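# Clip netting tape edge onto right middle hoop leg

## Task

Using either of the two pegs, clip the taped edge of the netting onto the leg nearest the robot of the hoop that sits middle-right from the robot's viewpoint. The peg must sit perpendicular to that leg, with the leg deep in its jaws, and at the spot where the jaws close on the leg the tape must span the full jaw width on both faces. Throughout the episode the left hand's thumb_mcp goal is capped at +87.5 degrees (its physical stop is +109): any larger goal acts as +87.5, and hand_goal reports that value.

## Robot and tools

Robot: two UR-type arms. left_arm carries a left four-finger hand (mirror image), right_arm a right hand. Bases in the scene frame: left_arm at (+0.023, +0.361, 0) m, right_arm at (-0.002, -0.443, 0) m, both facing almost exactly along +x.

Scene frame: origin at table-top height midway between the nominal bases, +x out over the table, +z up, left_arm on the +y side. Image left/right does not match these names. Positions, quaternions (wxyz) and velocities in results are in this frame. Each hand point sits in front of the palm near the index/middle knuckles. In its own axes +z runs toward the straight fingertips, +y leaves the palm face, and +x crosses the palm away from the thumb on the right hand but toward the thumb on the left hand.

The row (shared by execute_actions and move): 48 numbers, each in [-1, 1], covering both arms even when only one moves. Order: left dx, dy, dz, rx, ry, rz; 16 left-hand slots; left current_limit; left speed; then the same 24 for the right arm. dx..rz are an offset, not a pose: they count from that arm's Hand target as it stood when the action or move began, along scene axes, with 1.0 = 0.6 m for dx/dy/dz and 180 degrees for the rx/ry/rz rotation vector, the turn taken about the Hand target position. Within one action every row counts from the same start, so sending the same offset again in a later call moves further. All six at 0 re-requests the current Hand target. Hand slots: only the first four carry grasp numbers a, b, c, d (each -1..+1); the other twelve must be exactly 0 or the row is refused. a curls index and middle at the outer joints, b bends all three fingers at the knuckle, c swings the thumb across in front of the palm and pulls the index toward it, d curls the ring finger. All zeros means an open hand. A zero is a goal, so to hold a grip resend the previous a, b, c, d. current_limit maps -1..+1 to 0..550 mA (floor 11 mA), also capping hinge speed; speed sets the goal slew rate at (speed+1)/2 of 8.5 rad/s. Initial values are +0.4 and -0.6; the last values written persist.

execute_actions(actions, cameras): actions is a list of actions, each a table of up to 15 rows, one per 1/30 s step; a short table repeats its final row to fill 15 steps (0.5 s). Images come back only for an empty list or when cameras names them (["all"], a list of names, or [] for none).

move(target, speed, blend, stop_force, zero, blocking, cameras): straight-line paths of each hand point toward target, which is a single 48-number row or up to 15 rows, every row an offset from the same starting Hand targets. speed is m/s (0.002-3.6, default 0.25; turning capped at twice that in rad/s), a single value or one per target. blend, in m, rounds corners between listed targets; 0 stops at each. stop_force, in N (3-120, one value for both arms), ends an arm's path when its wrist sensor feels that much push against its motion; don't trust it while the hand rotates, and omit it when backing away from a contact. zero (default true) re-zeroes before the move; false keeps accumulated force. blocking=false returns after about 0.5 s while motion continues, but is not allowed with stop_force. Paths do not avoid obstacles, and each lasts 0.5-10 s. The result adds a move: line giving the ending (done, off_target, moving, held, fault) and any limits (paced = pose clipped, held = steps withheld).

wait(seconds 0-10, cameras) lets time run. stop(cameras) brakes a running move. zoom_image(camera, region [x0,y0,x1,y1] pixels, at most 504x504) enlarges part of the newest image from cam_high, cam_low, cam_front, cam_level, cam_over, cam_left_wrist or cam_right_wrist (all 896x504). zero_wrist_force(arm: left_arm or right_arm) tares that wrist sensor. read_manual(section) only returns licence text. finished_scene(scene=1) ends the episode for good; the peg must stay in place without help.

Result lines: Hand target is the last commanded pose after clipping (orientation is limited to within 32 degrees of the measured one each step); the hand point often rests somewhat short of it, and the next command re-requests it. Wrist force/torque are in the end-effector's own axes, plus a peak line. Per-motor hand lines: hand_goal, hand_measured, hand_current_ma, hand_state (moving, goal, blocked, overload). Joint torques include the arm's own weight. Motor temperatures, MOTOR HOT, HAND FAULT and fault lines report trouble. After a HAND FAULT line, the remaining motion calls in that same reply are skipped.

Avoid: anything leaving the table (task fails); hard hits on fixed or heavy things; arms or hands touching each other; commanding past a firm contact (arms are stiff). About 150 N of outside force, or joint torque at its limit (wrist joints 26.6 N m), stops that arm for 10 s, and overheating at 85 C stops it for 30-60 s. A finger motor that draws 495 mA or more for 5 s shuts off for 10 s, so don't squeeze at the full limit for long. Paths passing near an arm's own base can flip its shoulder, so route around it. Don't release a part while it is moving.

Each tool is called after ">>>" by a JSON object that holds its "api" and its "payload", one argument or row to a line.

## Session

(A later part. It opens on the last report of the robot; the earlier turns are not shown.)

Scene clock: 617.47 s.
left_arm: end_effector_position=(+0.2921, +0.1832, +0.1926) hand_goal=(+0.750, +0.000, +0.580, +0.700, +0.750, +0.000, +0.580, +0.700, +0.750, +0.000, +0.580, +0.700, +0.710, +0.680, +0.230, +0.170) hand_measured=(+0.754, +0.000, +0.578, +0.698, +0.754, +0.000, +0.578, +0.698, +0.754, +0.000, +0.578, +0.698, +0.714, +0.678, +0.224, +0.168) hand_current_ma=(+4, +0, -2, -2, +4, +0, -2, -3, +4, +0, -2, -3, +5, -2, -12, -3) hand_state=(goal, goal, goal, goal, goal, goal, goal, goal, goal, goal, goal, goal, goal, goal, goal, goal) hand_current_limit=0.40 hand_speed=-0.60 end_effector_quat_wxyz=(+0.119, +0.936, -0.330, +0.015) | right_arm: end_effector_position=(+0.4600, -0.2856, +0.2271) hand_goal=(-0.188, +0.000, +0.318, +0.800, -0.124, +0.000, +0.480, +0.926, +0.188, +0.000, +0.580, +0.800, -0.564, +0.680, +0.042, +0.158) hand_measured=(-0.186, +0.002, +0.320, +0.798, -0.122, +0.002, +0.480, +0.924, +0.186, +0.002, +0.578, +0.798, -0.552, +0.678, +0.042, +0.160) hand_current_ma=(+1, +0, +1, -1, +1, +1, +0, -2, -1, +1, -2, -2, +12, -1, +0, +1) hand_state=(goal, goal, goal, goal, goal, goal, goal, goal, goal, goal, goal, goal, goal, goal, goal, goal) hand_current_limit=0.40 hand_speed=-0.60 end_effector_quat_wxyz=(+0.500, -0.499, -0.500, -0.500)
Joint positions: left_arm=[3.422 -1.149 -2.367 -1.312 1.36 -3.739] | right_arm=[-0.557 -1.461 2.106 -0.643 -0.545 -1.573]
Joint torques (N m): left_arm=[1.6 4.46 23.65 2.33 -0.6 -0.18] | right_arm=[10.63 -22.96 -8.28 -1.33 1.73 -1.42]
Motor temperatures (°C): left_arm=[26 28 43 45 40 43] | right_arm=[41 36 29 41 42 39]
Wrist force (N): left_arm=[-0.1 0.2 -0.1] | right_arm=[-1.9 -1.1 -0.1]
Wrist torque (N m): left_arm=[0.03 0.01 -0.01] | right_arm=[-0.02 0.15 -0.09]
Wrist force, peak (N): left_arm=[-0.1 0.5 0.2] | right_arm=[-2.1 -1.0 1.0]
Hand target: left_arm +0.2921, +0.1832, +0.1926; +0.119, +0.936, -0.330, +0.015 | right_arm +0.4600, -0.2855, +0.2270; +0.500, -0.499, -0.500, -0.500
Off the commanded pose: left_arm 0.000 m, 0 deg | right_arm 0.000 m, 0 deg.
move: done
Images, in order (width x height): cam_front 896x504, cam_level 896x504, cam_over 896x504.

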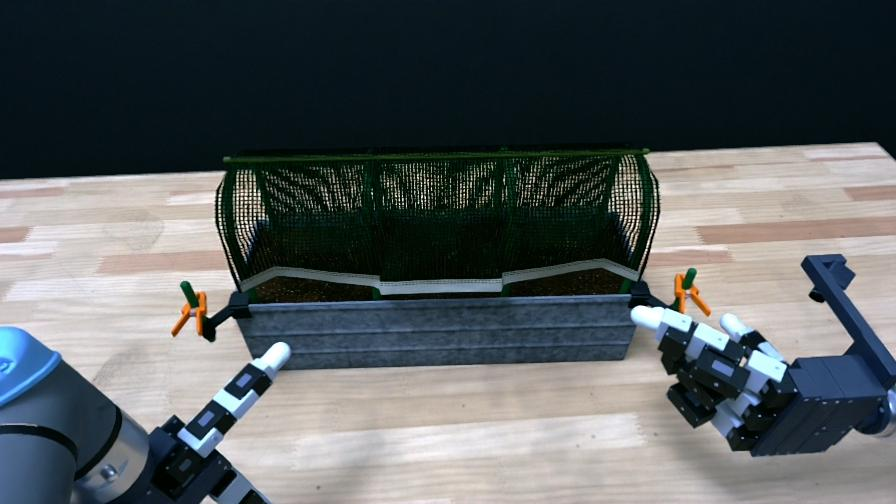

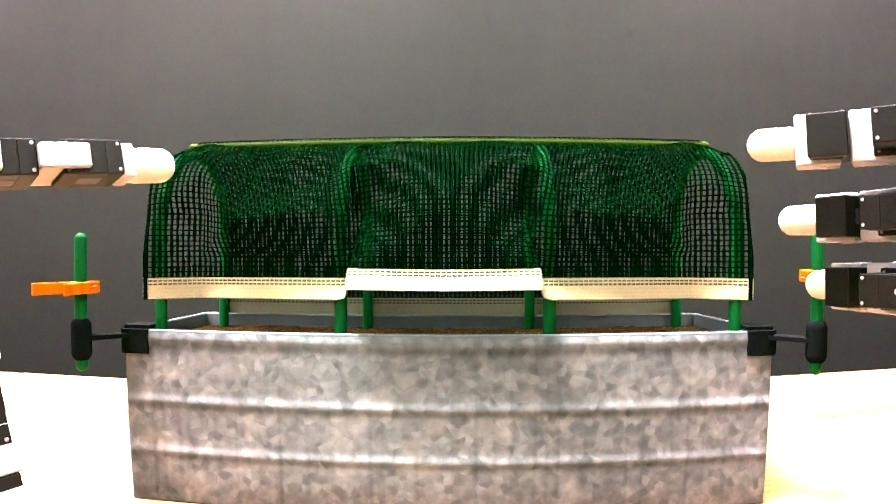

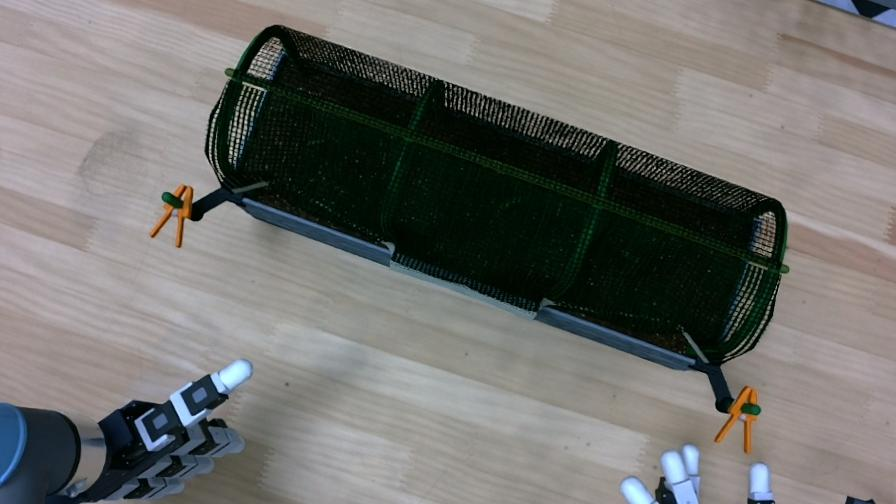

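>>> {"api": "move", "payload": {
  "target": [
    [0,0,0,0,0,0, 0,0,0,0,0,0,0,0,0,0,0,0,0,0,0,0, 0.4,-0.6, 0.0583,-0.0033,0,0,0,0, 0,0.5,0.75,0,0,0,0,0,0,0,0,0,0,0,0,0, 0.4,-0.6],
    [0,0,0,0,0,0, 0,0,0,0,0,0,0,0,0,0,0,0,0,0,0,0, 0.4,-0.6, 0.0583,0.0133,0,0,0,0, 0,0.5,0.75,0,0,0,0,0,0,0,0,0,0,0,0,0, 0.4,-0.6]
  ],
  "speed": 0.08,
  "cameras": ["cam_front","cam_over","cam_level","cam_right_wrist"]
}}

>>> {"api": "zoom_image", "payload": {
  "camera": "cam_over",
  "region": [640, 360, 800, 504]
}}

>>> {"api": "zoom_image", "payload": {
  "camera": "cam_front",
  "region": [620, 240, 780, 360]
}}

Scene clock: 675.63 s.
left_arm: end_effector_position=(+0.2921, +0.1832, +0.1926) hand_goal=(+0.750, +0.000, +0.580, +0.700, +0.750, +0.000, +0.580, +0.700, +0.750, +0.000, +0.580, +0.700, +0.710, +0.680, +0.230, +0.170) hand_measured=(+0.754, +0.000, +0.578, +0.698, +0.754, +0.000, +0.578, +0.698, +0.754, +0.000, +0.578, +0.698, +0.714, +0.678, +0.224, +0.168) hand_current_ma=(+4, +0, -2, -2, +4, +0, -2, -3, +4, +0, -2, -3, +5, -2, -12, -3) hand_state=(goal, goal, goal, goal, goal, goal, goal, goal, goal, goal, goal, goal, goal, goal, goal, goal) hand_current_limit=0.40 hand_speed=-0.60 end_effector_quat_wxyz=(+0.119, +0.936, -0.330, +0.015) | right_arm: end_effector_position=(+0.4949, -0.2775, +0.2270) hand_goal=(-0.188, +0.000, +0.318, +0.800, -0.124, +0.000, +0.480, +0.926, +0.188, +0.000, +0.580, +0.800, -0.564, +0.680, +0.042, +0.158) hand_measured=(-0.186, +0.002, +0.320, +0.798, -0.122, +0.002, +0.480, +0.924, +0.186, +0.002, +0.578, +0.798, -0.552, +0.678, +0.042, +0.160) hand_current_ma=(+1, +1, +1, -1, +1, +1, +0, -2, -1, +1, -2, -2, +12, -1, +0, +1) hand_state=(goal, goal, goal, goal, goal, goal, goal, goal, goal, goal, goal, goal, goal, goal, goal, goal) hand_current_limit=0.40 hand_speed=-0.60 end_effector_quat_wxyz=(+0.500, -0.499, -0.500, -0.500)
Joint positions: left_arm=[3.422 -1.149 -2.367 -1.312 1.36 -3.739] | right_arm=[-0.493 -1.385 2.016 -0.628 -0.481 -1.574]
Joint torques (N m): left_arm=[1.08 5.06 23.41 2.19 -0.6 -0.19] | right_arm=[-10.21 -16.59 -27.5 -0.62 -1.4 -0.76]
Wrist force (N): left_arm=[-0.2 0.1 0.1] | right_arm=[-1.7 -0.7 0.0]
Wrist torque (N m): left_arm=[0.00 0.03 -0.02] | right_arm=[0.04 0.12 -0.08]
Wrist force, peak (N): left_arm=[-0.2 0.5 0.1] | right_arm=[-1.7 -2.1 0.6]
Hand target: left_arm +0.2921, +0.1832, +0.1926; +0.119, +0.936, -0.330, +0.015 | right_arm +0.4949, -0.2776, +0.2270; +0.500, -0.499, -0.500, -0.500
Off the commanded pose: left_arm 0.000 m, 0 deg | right_arm 0.000 m, 0 deg.
move: done
Images, in order (width x height): cam_front 896x504, cam_level 896x504, cam_over 896x504, cam_right_wrist 896x504.

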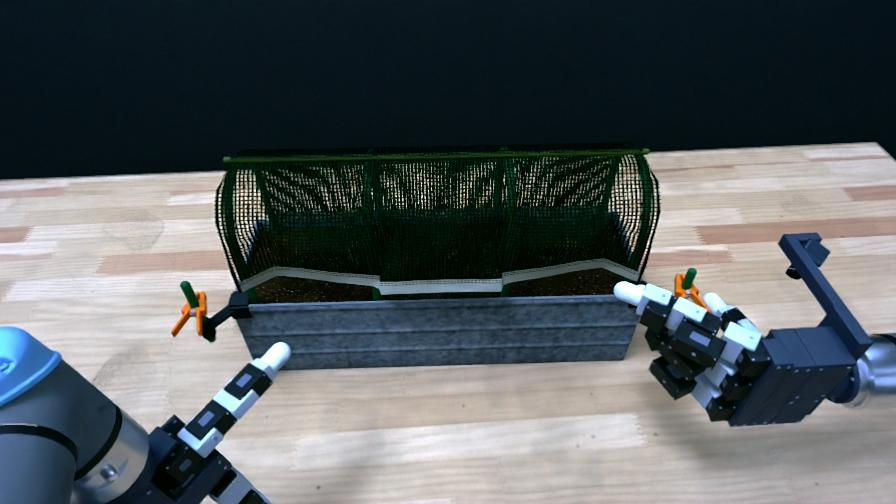

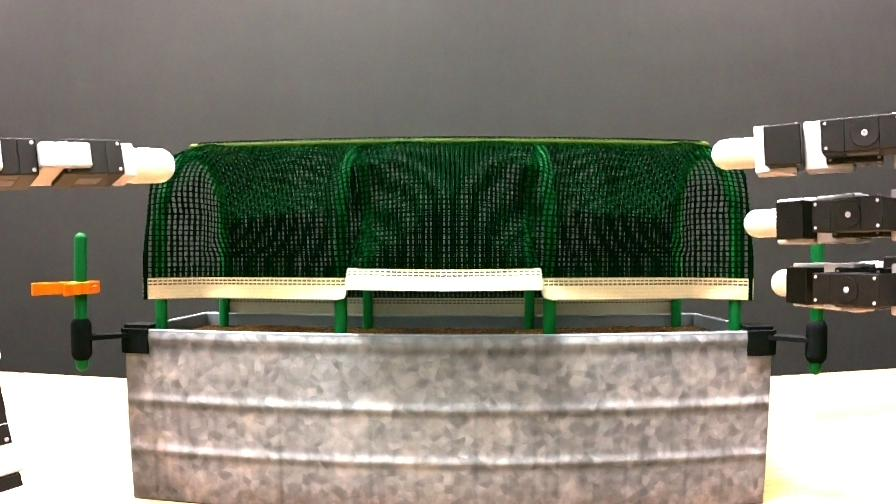

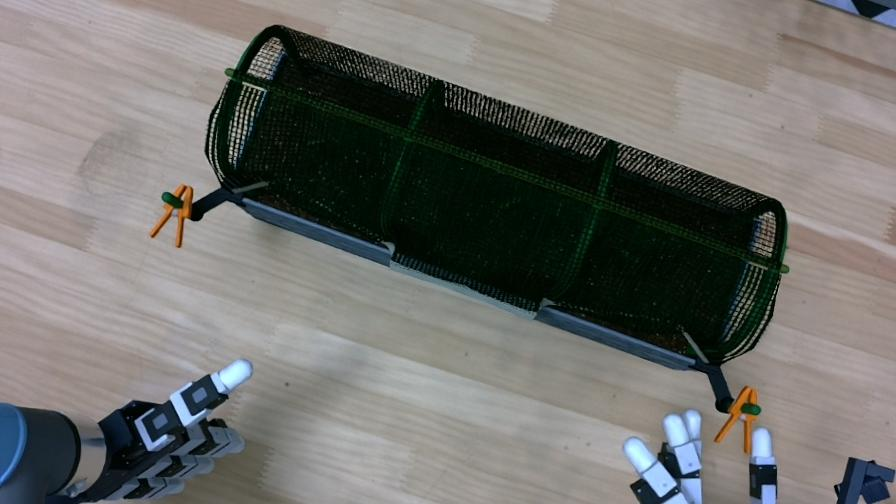

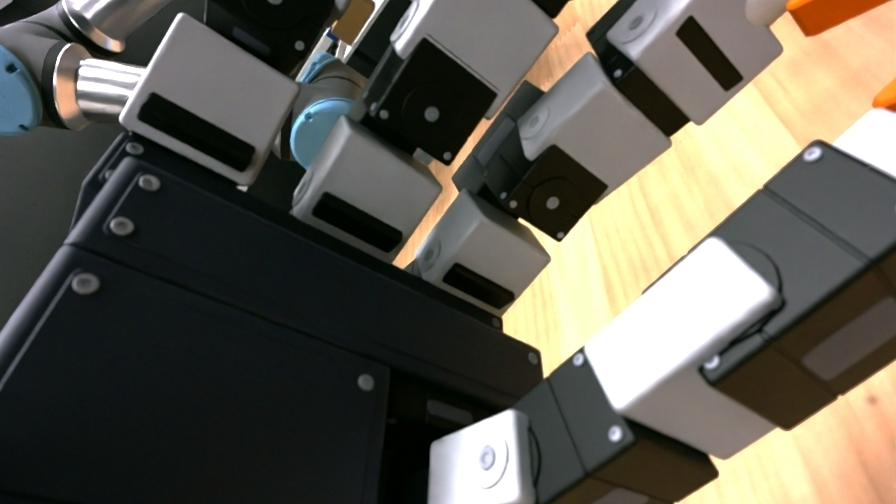

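Scaled by 3.150.

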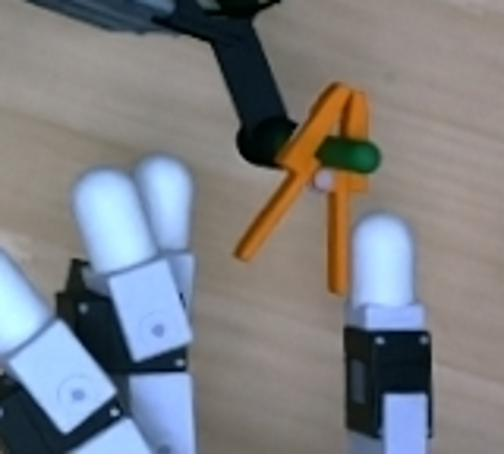

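Scaled by 3.150.

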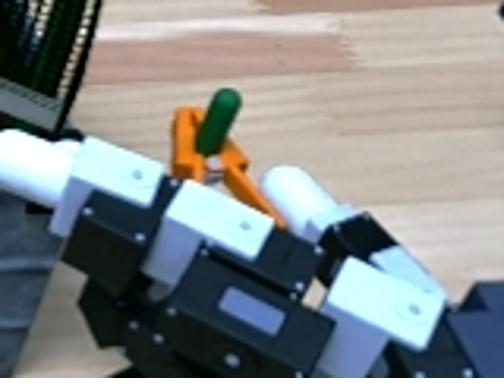

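>>> {"api": "move", "payload": {
  "target": [0,0,0,0,0,0, 0,0,0,0,0,0,0,0,0,0,0,0,0,0,0,0, 0.4,-0.6, 0,0,0,0,0,0, 0,0.7,0.75,0,0,0,0,0,0,0,0,0,0,0,0,0, 0.4,-0.9],
  "cameras": ["cam_over","cam_front"]
}}

>>> {"api": "zoom_image", "payload": {
  "camera": "cam_over",
  "region": [640, 360, 800, 504]
}}

Scene clock: 686.70 s.
left_arm: end_effector_position=(+0.2921, +0.1832, +0.1926) hand_goal=(+0.750, +0.000, +0.580, +0.700, +0.750, +0.000, +0.580, +0.700, +0.750, +0.000, +0.580, +0.700, +0.710, +0.680, +0.230, +0.170) hand_measured=(+0.754, +0.000, +0.578, +0.698, +0.754, +0.000, +0.578, +0.698, +0.754, +0.000, +0.578, +0.698, +0.714, +0.678, +0.224, +0.168) hand_current_ma=(+4, +0, -2, -2, +4, +0, -2, -3, +4, +0, -2, -3, +5, -2, -12, -3) hand_state=(goal, goal, goal, goal, goal, goal, goal, goal, goal, goal, goal, goal, goal, goal, goal, goal) hand_current_limit=0.40 hand_speed=-0.60 end_effector_quat_wxyz=(+0.119, +0.936, -0.330, +0.015) | right_arm: end_effector_position=(+0.4949, -0.2776, +0.2270) hand_goal=(-0.458, +0.000, +0.378, +0.840, -0.474, +0.000, +0.440, +0.926, -0.112, +0.000, +0.580, +0.840, -0.564, +0.680, +0.042, +0.198) hand_measured=(-0.388, +0.002, +0.396, +0.844, -0.472, +0.002, +0.442, +0.924, -0.110, +0.002, +0.578, +0.838, -0.552, +0.678, +0.044, +0.198) hand_current_ma=(+188, +1, +23, +2, +2, +1, +1, -2, +1, +1, -2, -2, +12, -1, +1, +0) hand_state=(blocked, goal, goal, goal, goal, goal, goal, goal, goal, goal, goal, goal, goal, goal, goal, goal) hand_current_limit=0.40 hand_speed=-0.90 end_effector_quat_wxyz=(+0.500, -0.499, -0.500, -0.500)
Joint positions: left_arm=[3.422 -1.149 -2.367 -1.312 1.36 -3.739] | right_arm=[-0.493 -1.385 2.016 -0.628 -0.481 -1.574]
Joint torques (N m): left_arm=[0.44 4.71 22.97 2.2 -0.61 -0.16] | right_arm=[-11.26 -15.94 -27.14 1.92 1.47 1.6]
Wrist force (N): left_arm=[-0.1 0.1 0.1] | right_arm=[-2.0 -1.6 2.0]
Wrist torque (N m): left_arm=[0.01 0.01 -0.01] | right_arm=[0.01 0.23 -0.05]
Wrist force, peak (N): left_arm=[0.1 0.4 0.3] | right_arm=[-2.0 -1.6 2.0]
Hand target: left_arm +0.2921, +0.1832, +0.1926; +0.119, +0.936, -0.330, +0.015 | right_arm +0.4949, -0.2776, +0.2270; +0.500, -0.499, -0.500, -0.500
Off the commanded pose: left_arm 0.000 m, 0 deg | right_arm 0.000 m, 0 deg.
move: done
Images, in order (width x height): cam_front 896x504, cam_over 896x504.

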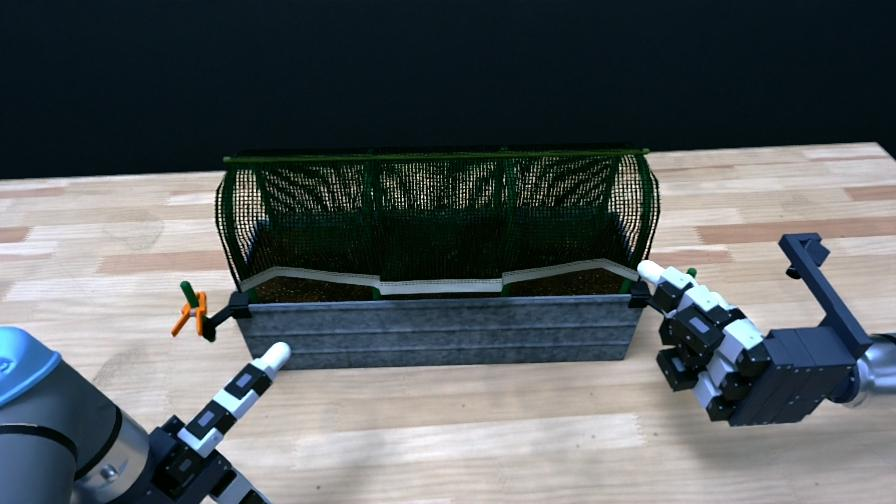

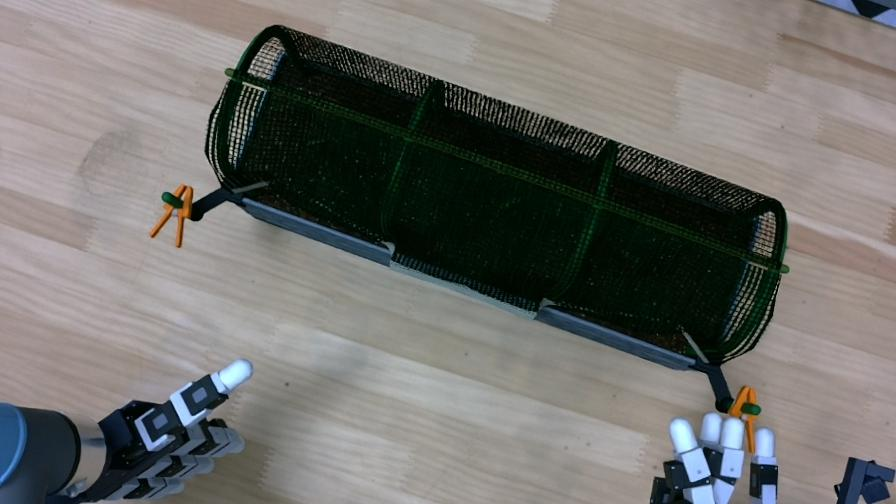

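Scaled by 3.150.

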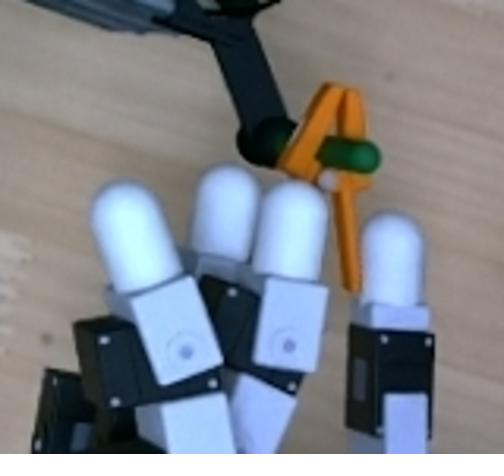

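>>> {"api": "move", "payload": {
  "target": [0,0,0,0,0,0, 0,0,0,0,0,0,0,0,0,0,0,0,0,0,0,0, 0.4,-0.6, 0,0.01,0,0,0,0, 0,0.75,0.75,0,0,0,0,0,0,0,0,0,0,0,0,0, 0.75,-0.9],
  "speed": 0.03,
  "cameras": ["cam_over"]
}}

>>> {"api": "zoom_image", "payload": {
  "camera": "cam_over",
  "region": [640, 360, 800, 504]
}}

Scene clock: 698.50 s.
left_arm: end_effector_position=(+0.2921, +0.1832, +0.1926) hand_goal=(+0.750, +0.000, +0.580, +0.700, +0.750, +0.000, +0.580, +0.700, +0.750, +0.000, +0.580, +0.700, +0.710, +0.680, +0.230, +0.170) hand_measured=(+0.754, +0.000, +0.578, +0.698, +0.754, +0.000, +0.578, +0.698, +0.754, +0.000, +0.578, +0.698, +0.714, +0.678, +0.224, +0.168) hand_current_ma=(+4, +0, -2, -2, +4, +0, -2, -3, +4, +0, -2, -3, +5, -2, -12, -3) hand_state=(goal, goal, goal, goal, goal, goal, goal, goal, goal, goal, goal, goal, goal, goal, goal, goal) hand_current_limit=0.40 hand_speed=-0.60 end_effector_quat_wxyz=(+0.119, +0.936, -0.330, +0.015) | right_arm: end_effector_position=(+0.4950, -0.2714, +0.2270) hand_goal=(-0.524, +0.000, +0.392, +0.850, -0.562, +0.000, +0.430, +0.926, -0.188, +0.000, +0.580, +0.850, -0.564, +0.680, +0.042, +0.208) hand_measured=(-0.444, +0.004, +0.418, +0.858, -0.560, +0.002, +0.432, +0.924, -0.186, +0.002, +0.578, +0.848, -0.552, +0.678, +0.068, +0.218) hand_current_ma=(+225, +2, +41, +6, +2, +1, +1, -2, +1, +1, -2, -2, +12, -1, +61, +14) hand_state=(blocked, goal, blocked, goal, goal, goal, goal, goal, goal, goal, goal, goal, goal, goal, blocked, goal) hand_current_limit=0.75 hand_speed=-0.90 end_effector_quat_wxyz=(+0.500, -0.499, -0.500, -0.500)
Joint positions: left_arm=[3.422 -1.149 -2.367 -1.312 1.36 -3.739] | right_arm=[-0.479 -1.387 2.018 -0.629 -0.467 -1.574]
Joint torques (N m): left_arm=[0.85 4.95 23 2.21 -0.59 -0.24] | right_arm=[-9.83 -31.62 -10.4 -1.14 -0.84 -1.62]
Wrist force (N): left_arm=[0.1 0.3 0.0] | right_arm=[-1.3 -0.6 -1.0]
Wrist torque (N m): left_arm=[0.04 -0.01 0.00] | right_arm=[-0.07 0.12 -0.02]
Wrist force, peak (N): left_arm=[-0.3 0.3 0.0] | right_arm=[-2.2 -1.2 2.0]
Hand target: left_arm +0.2921, +0.1832, +0.1926; +0.119, +0.936, -0.330, +0.015 | right_arm +0.4949, -0.2716, +0.2270; +0.500, -0.499, -0.500, -0.500
Off the commanded pose: left_arm 0.000 m, 0 deg | right_arm 0.000 m, 0 deg.
move: done
Images, in order (width x height): cam_over 896x504.

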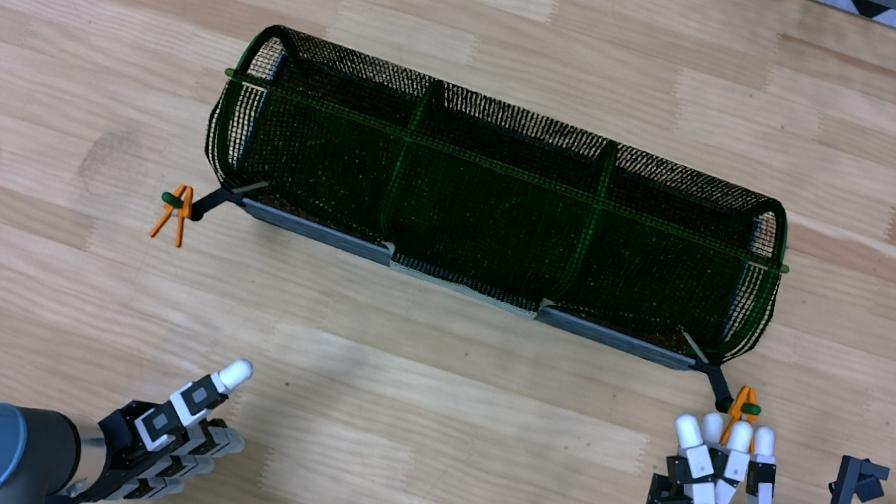

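Scaled by 3.150.

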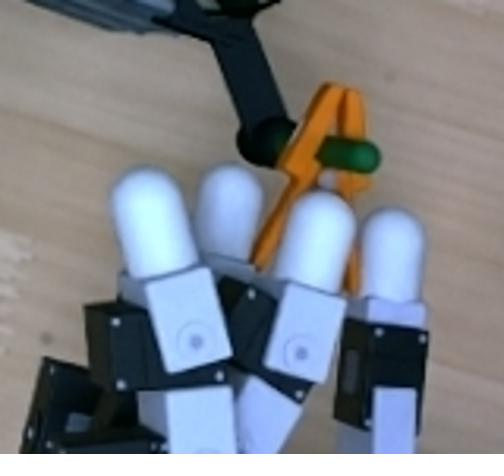

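>>> {"api": "move", "payload": {
  "target": [0,0,0,0,0,0, 0,0,0,0,0,0,0,0,0,0,0,0,0,0,0,0, 0.4,-0.6, 0,0.01,0,0,0,0, 0,0.85,0.75,0,0,0,0,0,0,0,0,0,0,0,0,0, 0.75,-0.9],
  "speed": 0.03,
  "cameras": ["cam_over"]
}}

>>> {"api": "zoom_image", "payload": {
  "camera": "cam_over",
  "region": [640, 360, 800, 504]
}}

Scene clock: 720.77 s.
left_arm: end_effector_position=(+0.2921, +0.1832, +0.1926) hand_goal=(+0.750, +0.000, +0.580, +0.700, +0.750, +0.000, +0.580, +0.700, +0.750, +0.000, +0.580, +0.700, +0.710, +0.680, +0.230, +0.170) hand_measured=(+0.754, +0.000, +0.578, +0.698, +0.754, +0.000, +0.578, +0.698, +0.754, +0.000, +0.578, +0.698, +0.714, +0.678, +0.224, +0.168) hand_current_ma=(+4, +0, -2, -2, +4, +0, -2, -3, +4, +0, -2, -3, +5, -2, -12, -3) hand_state=(goal, goal, goal, goal, goal, goal, goal, goal, goal, goal, goal, goal, goal, goal, goal, goal) hand_current_limit=0.40 hand_speed=-0.60 end_effector_quat_wxyz=(+0.119, +0.936, -0.330, +0.015) | right_arm: end_effector_position=(+0.4949, -0.2655, +0.2270) hand_goal=(-0.660, +0.000, +0.422, +0.870, -0.738, +0.000, +0.410, +0.926, -0.338, +0.000, +0.580, +0.870, -0.564, +0.680, +0.042, +0.228) hand_measured=(-0.516, +0.004, +0.464, +0.884, -0.736, +0.002, +0.412, +0.924, -0.336, +0.002, +0.578, +0.868, -0.552, +0.678, +0.090, +0.246) hand_current_ma=(+481, +2, +82, +16, +2, +1, +1, -2, +2, +1, -2, -2, +12, -1, +138, +34) hand_state=(blocked, goal, blocked, goal, goal, goal, goal, goal, goal, goal, goal, goal, goal, goal, blocked, goal) hand_current_limit=0.75 hand_speed=-0.90 end_effector_quat_wxyz=(+0.500, -0.499, -0.500, -0.500)
Joint positions: left_arm=[3.422 -1.149 -2.367 -1.312 1.36 -3.739] | right_arm=[-0.465 -1.389 2.02 -0.629 -0.453 -1.574]
Joint torques (N m): left_arm=[1.71 4.38 22.67 2.31 -0.62 -0.24] | right_arm=[-9.13 -33.26 -10.85 -1.07 -1.69 -1.92]
Wrist force (N): left_arm=[-0.1 0.1 0.0] | right_arm=[-1.5 0.8 -1.3]
Wrist torque (N m): left_arm=[0.01 0.01 -0.01] | right_arm=[-0.01 0.16 -0.05]
Wrist force, peak (N): left_arm=[-0.3 0.1 0.3] | right_arm=[-1.7 -1.7 -0.9]
Hand target: left_arm +0.2921, +0.1832, +0.1926; +0.119, +0.936, -0.330, +0.015 | right_arm +0.4949, -0.2656, +0.2270; +0.500, -0.499, -0.500, -0.500
Off the commanded pose: left_arm 0.000 m, 0 deg | right_arm 0.000 m, 0 deg.
move: done
Images, in order (width x height): cam_over 896x504.

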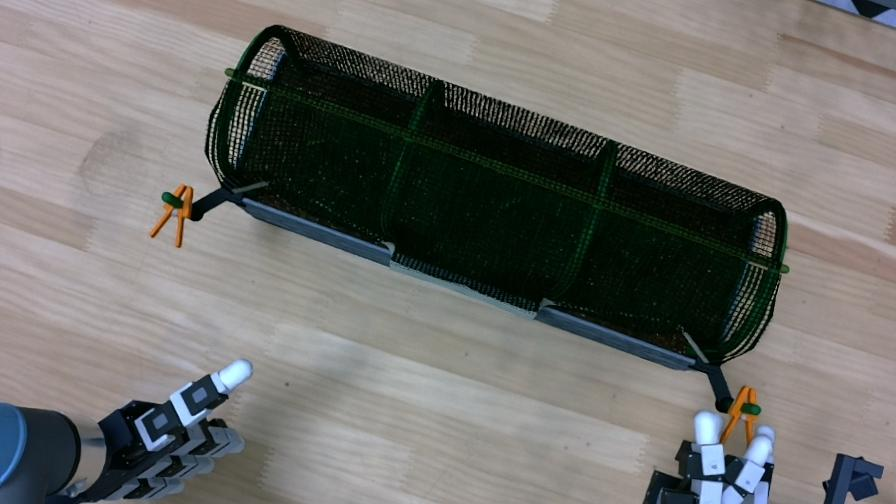

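Scaled by 3.150.

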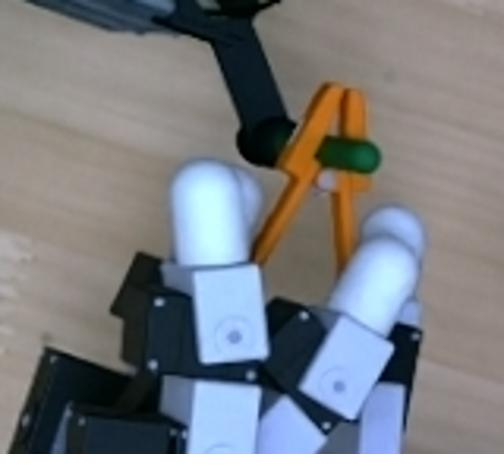

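>>> {"api": "zoom_image", "payload": {
  "camera": "cam_over",
  "region": [700, 375, 780, 455]
}}

>>> {"api": "wait", "payload": {
  "seconds": 0.5,
  "cameras": ["cam_front", "cam_low", "cam_right_wrist"]
}}

>>> {"api": "zoom_image", "payload": {
  "camera": "cam_front",
  "region": [640, 240, 760, 360]
}}

>>> {"api": "zoom_image", "payload": {
  "camera": "cam_right_wrist",
  "region": [640, 0, 896, 160]
}}

Scaled by 6.300.

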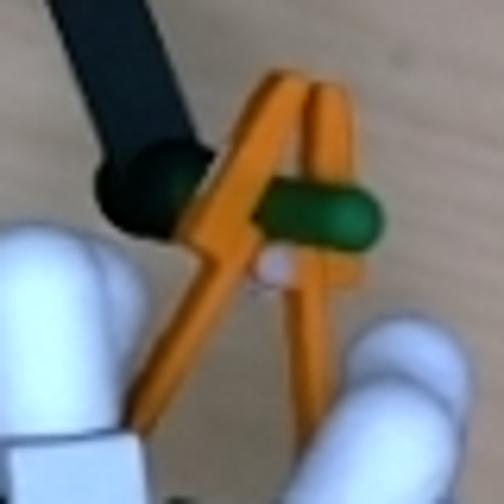

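Scene clock: 749.93 s.
left_arm: end_effector_position=(+0.2921, +0.1832, +0.1926) hand_goal=(+0.750, +0.000, +0.580, +0.700, +0.750, +0.000, +0.580, +0.700, +0.750, +0.000, +0.580, +0.700, +0.710, +0.680, +0.230, +0.170) hand_measured=(+0.754, +0.000, +0.578, +0.698, +0.754, +0.000, +0.578, +0.698, +0.754, +0.000, +0.578, +0.698, +0.714, +0.678, +0.224, +0.168) hand_current_ma=(+4, +0, -2, -2, +4, +0, -2, -3, +4, +0, -2, -3, +5, -2, -12, -3) hand_state=(goal, goal, goal, goal, goal, goal, goal, goal, goal, goal, goal, goal, goal, goal, goal, goal) hand_current_limit=0.40 hand_speed=-0.60 end_effector_quat_wxyz=(+0.119, +0.936, -0.330, +0.015) | right_arm: end_effector_position=(+0.4949, -0.2656, +0.2270) hand_goal=(-0.660, +0.000, +0.422, +0.870, -0.738, +0.000, +0.410, +0.926, -0.338, +0.000, +0.580, +0.870, -0.564, +0.680, +0.042, +0.228) hand_measured=(-0.516, +0.004, +0.466, +0.884, -0.736, +0.002, +0.412, +0.924, -0.336, +0.002, +0.578, +0.868, -0.552, +0.678, +0.090, +0.246) hand_current_ma=(+481, +2, +83, +16, +2, +1, +1, -2, +2, +1, -2, -2, +12, -1, +138, +34) hand_state=(blocked, goal, blocked, goal, goal, goal, goal, goal, goal, goal, goal, goal, goal, goal, blocked, goal) hand_current_limit=0.75 hand_speed=-0.90 end_effector_quat_wxyz=(+0.500, -0.499, -0.500, -0.500)
Joint positions: left_arm=[3.422 -1.149 -2.367 -1.312 1.36 -3.739] | right_arm=[-0.466 -1.389 2.02 -0.629 -0.454 -1.574]
Joint torques (N m): left_arm=[1.2 5.03 22.52 2.28 -0.68 -0.08] | right_arm=[-10.1 -16.07 -21.08 1.83 -1.49 -0.77]
Wrist force (N): left_arm=[0.0 0.2 0.2] | right_arm=[-1.8 0.8 -1.0]
Wrist torque (N m): left_arm=[0.01 0.01 -0.01] | right_arm=[0.01 0.21 -0.08]
Wrist force, peak (N): left_arm=[0.0 0.5 0.1] | right_arm=[-2.0 1.0 -1.3]
Hand target: left_arm +0.2921, +0.1832, +0.1926; +0.119, +0.936, -0.330, +0.015 | right_arm +0.4949, -0.2656, +0.2270; +0.500, -0.499, -0.500, -0.500
Off the commanded pose: left_arm 0.000 m, 0 deg | right_arm 0.000 m, 0 deg.
wait: 0.50 s; at rest from the start
Images, in order (width x height): cam_low 896x504, cam_front 896x504, cam_right_wrist 896x504.

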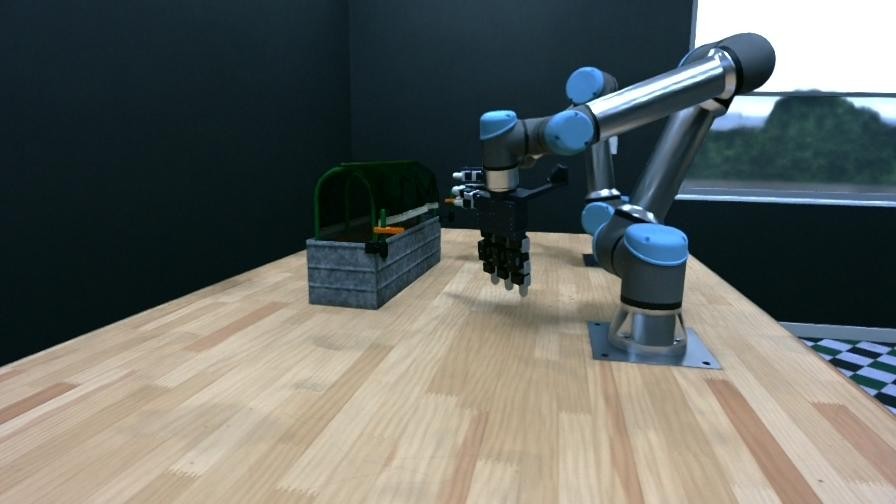

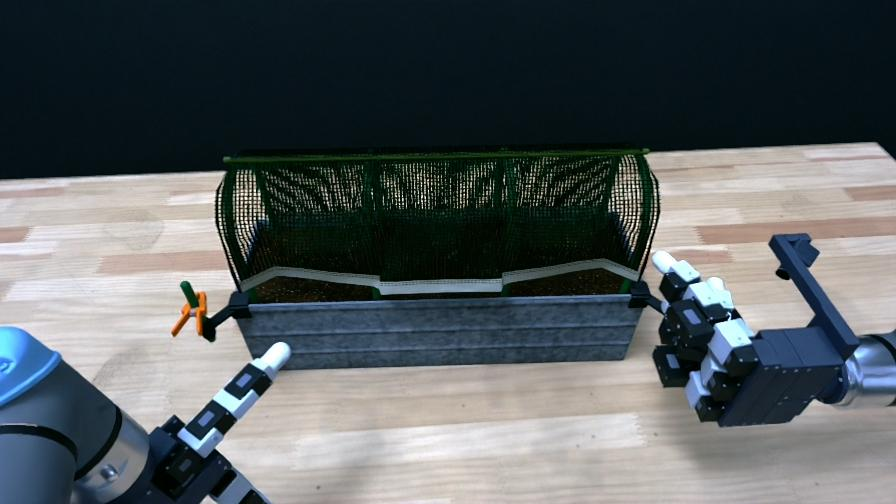

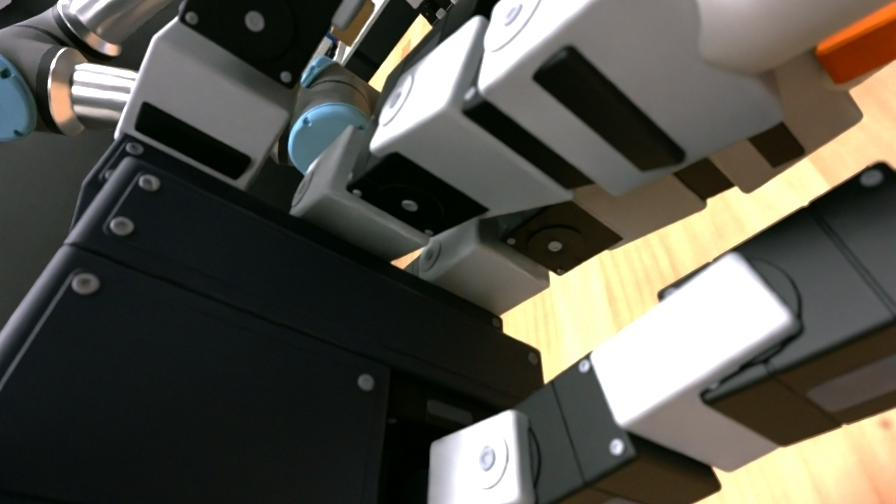

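Scaled by 4.200.

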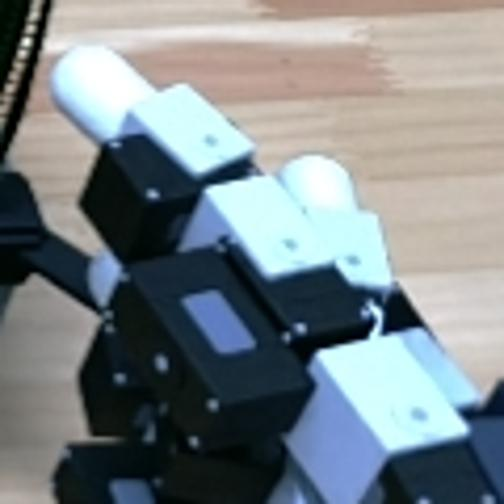

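Scaled by 1.969.

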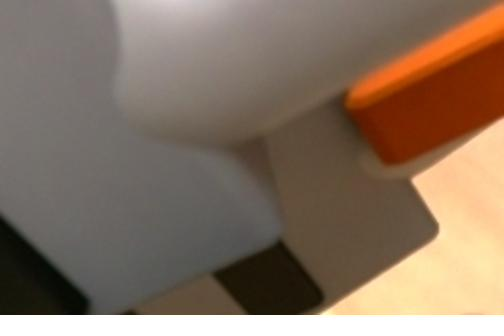

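>>> {"api": "move", "payload": {
  "target": [0,0,0,0,0,0, 0,0,0,0,0,0,0,0,0,0,0,0,0,0,0,0, 0.4,-0.6, 0,0.01,0,0,0,0, 0,0.85,0.75,0,0,0,0,0,0,0,0,0,0,0,0,0, 0.78,-0.9],
  "speed": 0.03,
  "cameras": ["cam_over"]
}}

>>> {"api": "zoom_image", "payload": {
  "camera": "cam_over",
  "region": [700, 375, 780, 455]
}}

Scene clock: 777.13 s.
left_arm: end_effector_position=(+0.2921, +0.1832, +0.1926) hand_goal=(+0.750, +0.000, +0.580, +0.700, +0.750, +0.000, +0.580, +0.700, +0.750, +0.000, +0.580, +0.700, +0.710, +0.680, +0.230, +0.170) hand_measured=(+0.754, +0.000, +0.578, +0.698, +0.754, +0.000, +0.578, +0.698, +0.754, +0.000, +0.578, +0.698, +0.714, +0.678, +0.224, +0.168) hand_current_ma=(+4, +0, -2, -2, +4, +0, -2, -3, +4, +0, -2, -3, +5, -2, -12, -3) hand_state=(goal, goal, goal, goal, goal, goal, goal, goal, goal, goal, goal, goal, goal, goal, goal, goal) hand_current_limit=0.40 hand_speed=-0.60 end_effector_quat_wxyz=(+0.119, +0.936, -0.330, +0.015) | right_arm: end_effector_position=(+0.4949, -0.2594, +0.2270) hand_goal=(-0.660, +0.000, +0.422, +0.870, -0.738, +0.000, +0.410, +0.926, -0.338, +0.000, +0.580, +0.870, -0.564, +0.680, +0.042, +0.228) hand_measured=(-0.524, +0.006, +0.466, +0.884, -0.736, +0.002, +0.412, +0.924, -0.336, +0.002, +0.578, +0.868, -0.554, +0.678, +0.092, +0.246) hand_current_ma=(+480, +4, +83, +16, +2, +1, +1, -2, +1, +1, -2, -2, +11, -1, +153, +36) hand_state=(blocked, goal, blocked, goal, goal, goal, goal, goal, goal, goal, goal, goal, goal, goal, blocked, goal) hand_current_limit=0.78 hand_speed=-0.90 end_effector_quat_wxyz=(+0.500, -0.499, -0.500, -0.500)
Joint positions: left_arm=[3.422 -1.149 -2.367 -1.312 1.36 -3.739] | right_arm=[-0.452 -1.391 2.022 -0.629 -0.44 -1.574]
Joint torques (N m): left_arm=[1.27 4.71 22.56 2.28 -0.51 -0.23] | right_arm=[-8.03 -34.22 -11.02 -0.99 -1.12 -2.17]
Wrist force (N): left_arm=[0.0 0.2 0.2] | right_arm=[-2.0 -1.2 -1.6]
Wrist torque (N m): left_arm=[0.01 0.00 0.00] | right_arm=[-0.17 0.21 -0.05]
Wrist force, peak (N): left_arm=[-0.2 0.4 0.2] | right_arm=[-1.9 -1.2 -2.0]
Hand target: left_arm +0.2921, +0.1832, +0.1926; +0.119, +0.936, -0.330, +0.015 | right_arm +0.4949, -0.2596, +0.2270; +0.500, -0.499, -0.500, -0.500
Off the commanded pose: left_arm 0.000 m, 0 deg | right_arm 0.000 m, 0 deg.
move: done
Images, in order (width x height): cam_over 896x504.

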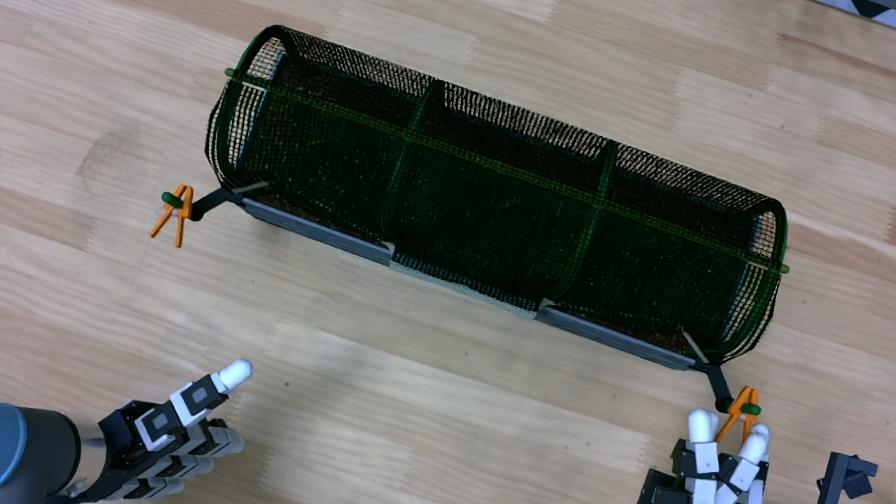

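Scaled by 6.300.

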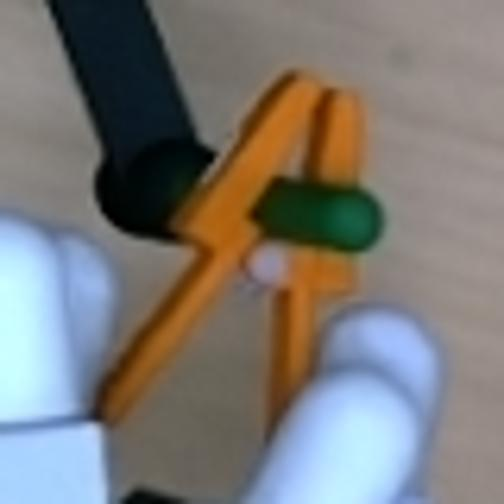

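>>> {"api": "move", "payload": {
  "target": [0,0,0,0,0,0, 0,0,0,0,0,0,0,0,0,0,0,0,0,0,0,0, 0.4,-0.6, 0,-0.003,0,0,0,0, 0.2,0.9,0.75,0,0,0,0,0,0,0,0,0,0,0,0,0, 0.78,-0.9],
  "speed": 0.03,
  "cameras": ["cam_over"]
}}

>>> {"api": "zoom_image", "payload": {
  "camera": "cam_over",
  "region": [700, 375, 780, 455]
}}

Scene clock: 986.00 s.
left_arm: end_effector_position=(+0.2921, +0.1832, +0.1926) hand_goal=(+0.750, +0.000, +0.580, +0.700, +0.750, +0.000, +0.580, +0.700, +0.750, +0.000, +0.580, +0.700, +0.710, +0.680, +0.230, +0.170) hand_measured=(+0.754, +0.000, +0.578, +0.698, +0.754, +0.000, +0.578, +0.698, +0.754, +0.000, +0.578, +0.698, +0.714, +0.678, +0.224, +0.168) hand_current_ma=(+4, +0, -2, -2, +4, +0, -2, -3, +4, +0, -2, -3, +5, -2, -12, -3) hand_state=(goal, goal, goal, goal, goal, goal, goal, goal, goal, goal, goal, goal, goal, goal, goal, goal) hand_current_limit=0.40 hand_speed=-0.60 end_effector_quat_wxyz=(+0.119, +0.936, -0.330, +0.015) | right_arm: end_effector_position=(+0.4950, -0.2614, +0.2270) hand_goal=(-0.708, +0.000, +0.258, +0.690, -0.874, +0.000, +0.080, +0.636, -0.392, +0.000, +0.580, +0.860, -0.544, +0.680, +0.042, +0.208) hand_measured=(-0.524, +0.012, +0.454, +0.754, -0.872, +0.002, +0.082, +0.638, -0.390, +0.002, +0.578, +0.862, -0.550, +0.678, +0.102, +0.246) hand_current_ma=(+489, +12, +490, +149, +2, +1, +1, +2, +1, +1, -2, +2, -5, -1, +196, +107) hand_state=(blocked, goal, blocked, blocked, goal, goal, goal, goal, goal, goal, goal, goal, goal, goal, blocked, blocked) hand_current_limit=0.78 hand_speed=-0.90 end_effector_quat_wxyz=(+0.500, -0.499, -0.500, -0.500)
Joint positions: left_arm=[3.422 -1.149 -2.367 -1.312 1.36 -3.739] | right_arm=[-0.456 -1.39 2.022 -0.629 -0.444 -1.574]
Joint torques (N m): left_arm=[1.24 5.7 22.89 2.19 -0.52 -0.19] | right_arm=[5.1 -18.79 -26.99 2.44 1.76 -0.2]
Wrist force (N): left_arm=[-0.2 0.3 0.2] | right_arm=[-1.8 2.4 2.6]
Wrist torque (N m): left_arm=[0.02 0.03 -0.02] | right_arm=[0.40 0.28 -0.04]
Wrist force, peak (N): left_arm=[0.1 0.5 0.0] | right_arm=[-1.9 3.0 2.7]
Hand target: left_arm +0.2921, +0.1832, +0.1926; +0.119, +0.936, -0.330, +0.015 | right_arm +0.4949, -0.2614, +0.2270; +0.500, -0.499, -0.500, -0.500
Off the commanded pose: left_arm 0.000 m, 0 deg | right_arm 0.000 m, 0 deg.
move: done
Images, in order (width x height): cam_over 896x504.

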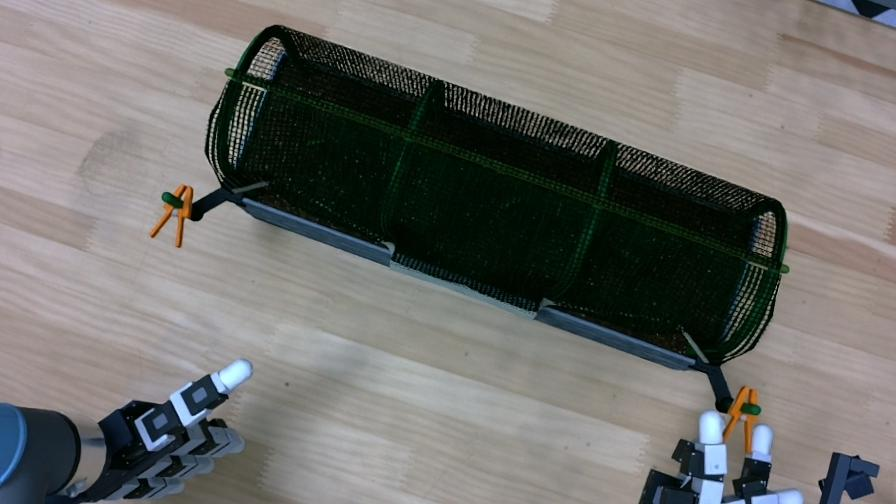

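Scaled by 6.300.

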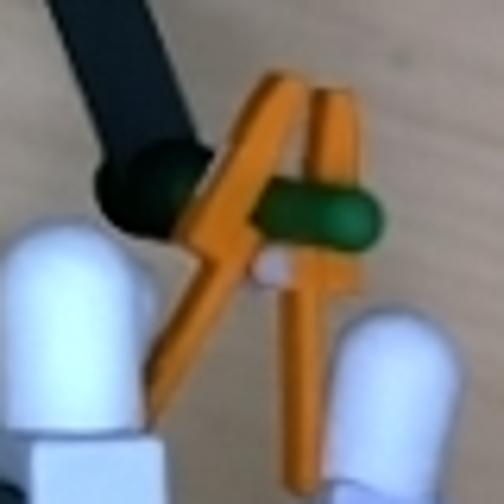

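>>> {"api": "move", "payload": {
  "target": [0,0,0,0,0,0, 0,0,0,0,0,0,0,0,0,0,0,0,0,0,0,0, 0.4,-0.6, 0,0,0,0,0,0, 0.3,0.95,0.75,0,0,0,0,0,0,0,0,0,0,0,0,0, 0.78,-0.8],
  "speed": 0.03,
  "cameras": ["cam_over"]
}}

>>> {"api": "zoom_image", "payload": {
  "camera": "cam_over",
  "region": [700, 375, 780, 455]
}}

Scene clock: 1022.33 s.
left_arm: end_effector_position=(+0.2921, +0.1832, +0.1926) hand_goal=(+0.750, +0.000, +0.580, +0.700, +0.750, +0.000, +0.580, +0.700, +0.750, +0.000, +0.580, +0.700, +0.710, +0.680, +0.230, +0.170) hand_measured=(+0.754, +0.000, +0.578, +0.698, +0.754, +0.000, +0.578, +0.698, +0.754, +0.000, +0.578, +0.698, +0.714, +0.678, +0.224, +0.168) hand_current_ma=(+4, +0, -2, -2, +4, +0, -2, -3, +4, +0, -2, -3, +5, -2, -12, -3) hand_state=(goal, goal, goal, goal, goal, goal, goal, goal, goal, goal, goal, goal, goal, goal, goal, goal) hand_current_limit=0.40 hand_speed=-0.60 end_effector_quat_wxyz=(+0.119, +0.936, -0.330, +0.015) | right_arm: end_effector_position=(+0.4950, -0.2614, +0.2270) hand_goal=(-0.764, +0.000, +0.182, +0.606, -0.988, +0.000, -0.090, +0.490, -0.458, +0.000, +0.580, +0.860, -0.534, +0.680, +0.042, +0.202) hand_measured=(-0.516, +0.014, +0.454, +0.686, -0.986, +0.002, -0.088, +0.492, -0.456, +0.002, +0.578, +0.862, -0.548, +0.678, +0.106, +0.246) hand_current_ma=(+489, +13, +489, +205, +2, +1, +1, +2, +1, +1, -1, +2, -18, -1, +217, +132) hand_state=(blocked, goal, blocked, blocked, goal, goal, goal, goal, goal, goal, goal, goal, goal, goal, blocked, blocked) hand_current_limit=0.78 hand_speed=-0.80 end_effector_quat_wxyz=(+0.500, -0.499, -0.500, -0.500)
Joint positions: left_arm=[3.422 -1.149 -2.367 -1.312 1.36 -3.739] | right_arm=[-0.456 -1.39 2.022 -0.629 -0.444 -1.574]
Joint torques (N m): left_arm=[1.12 5.59 22.56 2.32 -0.59 -0.31] | right_arm=[8.37 -27.85 -24.06 2.3 -0.23 1.14]
Wrist force (N): left_arm=[0.0 0.3 0.0] | right_arm=[-1.4 5.2 1.3]
Wrist torque (N m): left_arm=[0.04 0.01 -0.01] | right_arm=[0.45 0.23 -0.11]
Wrist force, peak (N): left_arm=[-0.1 0.5 0.1] | right_arm=[-1.5 5.3 0.9]
Hand target: left_arm +0.2921, +0.1832, +0.1926; +0.119, +0.936, -0.330, +0.015 | right_arm +0.4949, -0.2614, +0.2270; +0.500, -0.499, -0.500, -0.500
Off the commanded pose: left_arm 0.000 m, 0 deg | right_arm 0.000 m, 0 deg.
move: done
Images, in order (width x height): cam_over 896x504.

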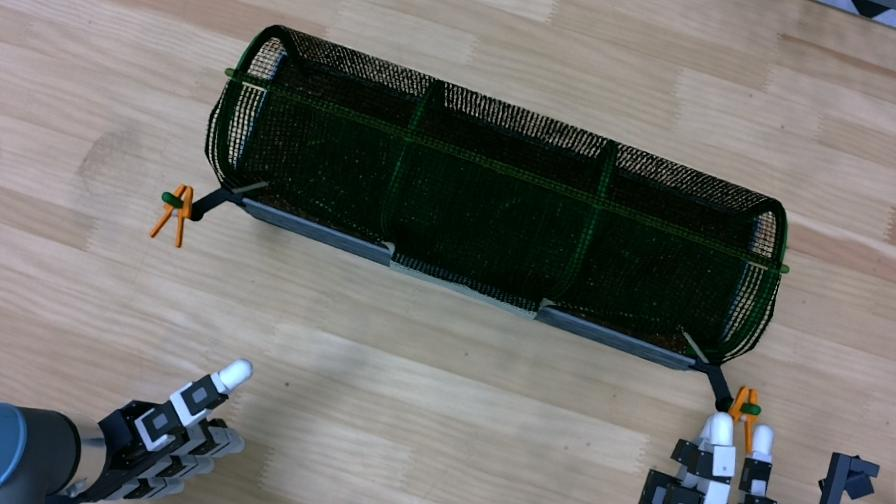

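Scaled by 6.300.

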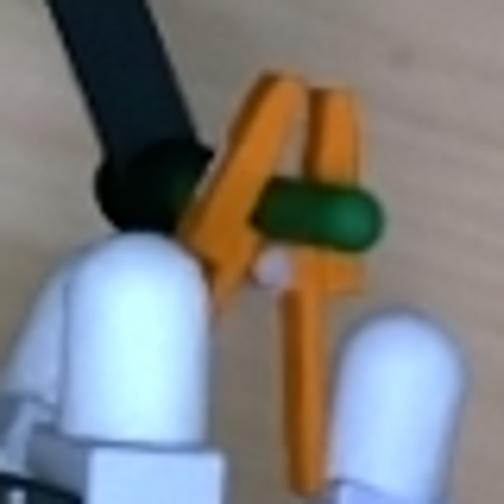

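>>> {"api": "zoom_image", "payload": {
  "camera": "cam_over",
  "region": [720, 380, 770, 430]
}}

>>> {"api": "zoom_image", "payload": {
  "camera": "cam_over",
  "region": [140, 170, 220, 250]
}}

Scaled by 10.080.

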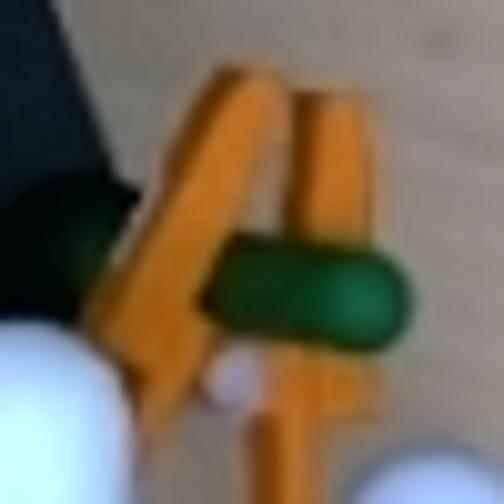

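Scaled by 6.300.

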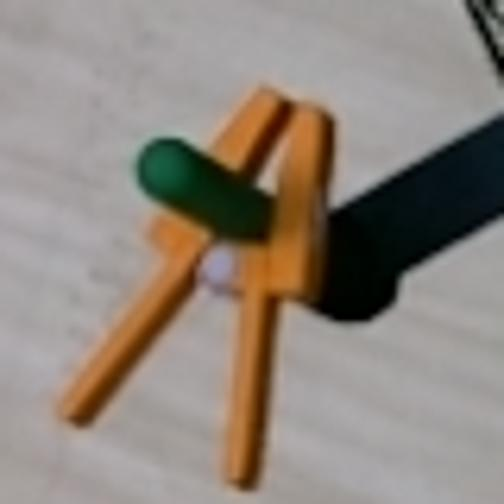

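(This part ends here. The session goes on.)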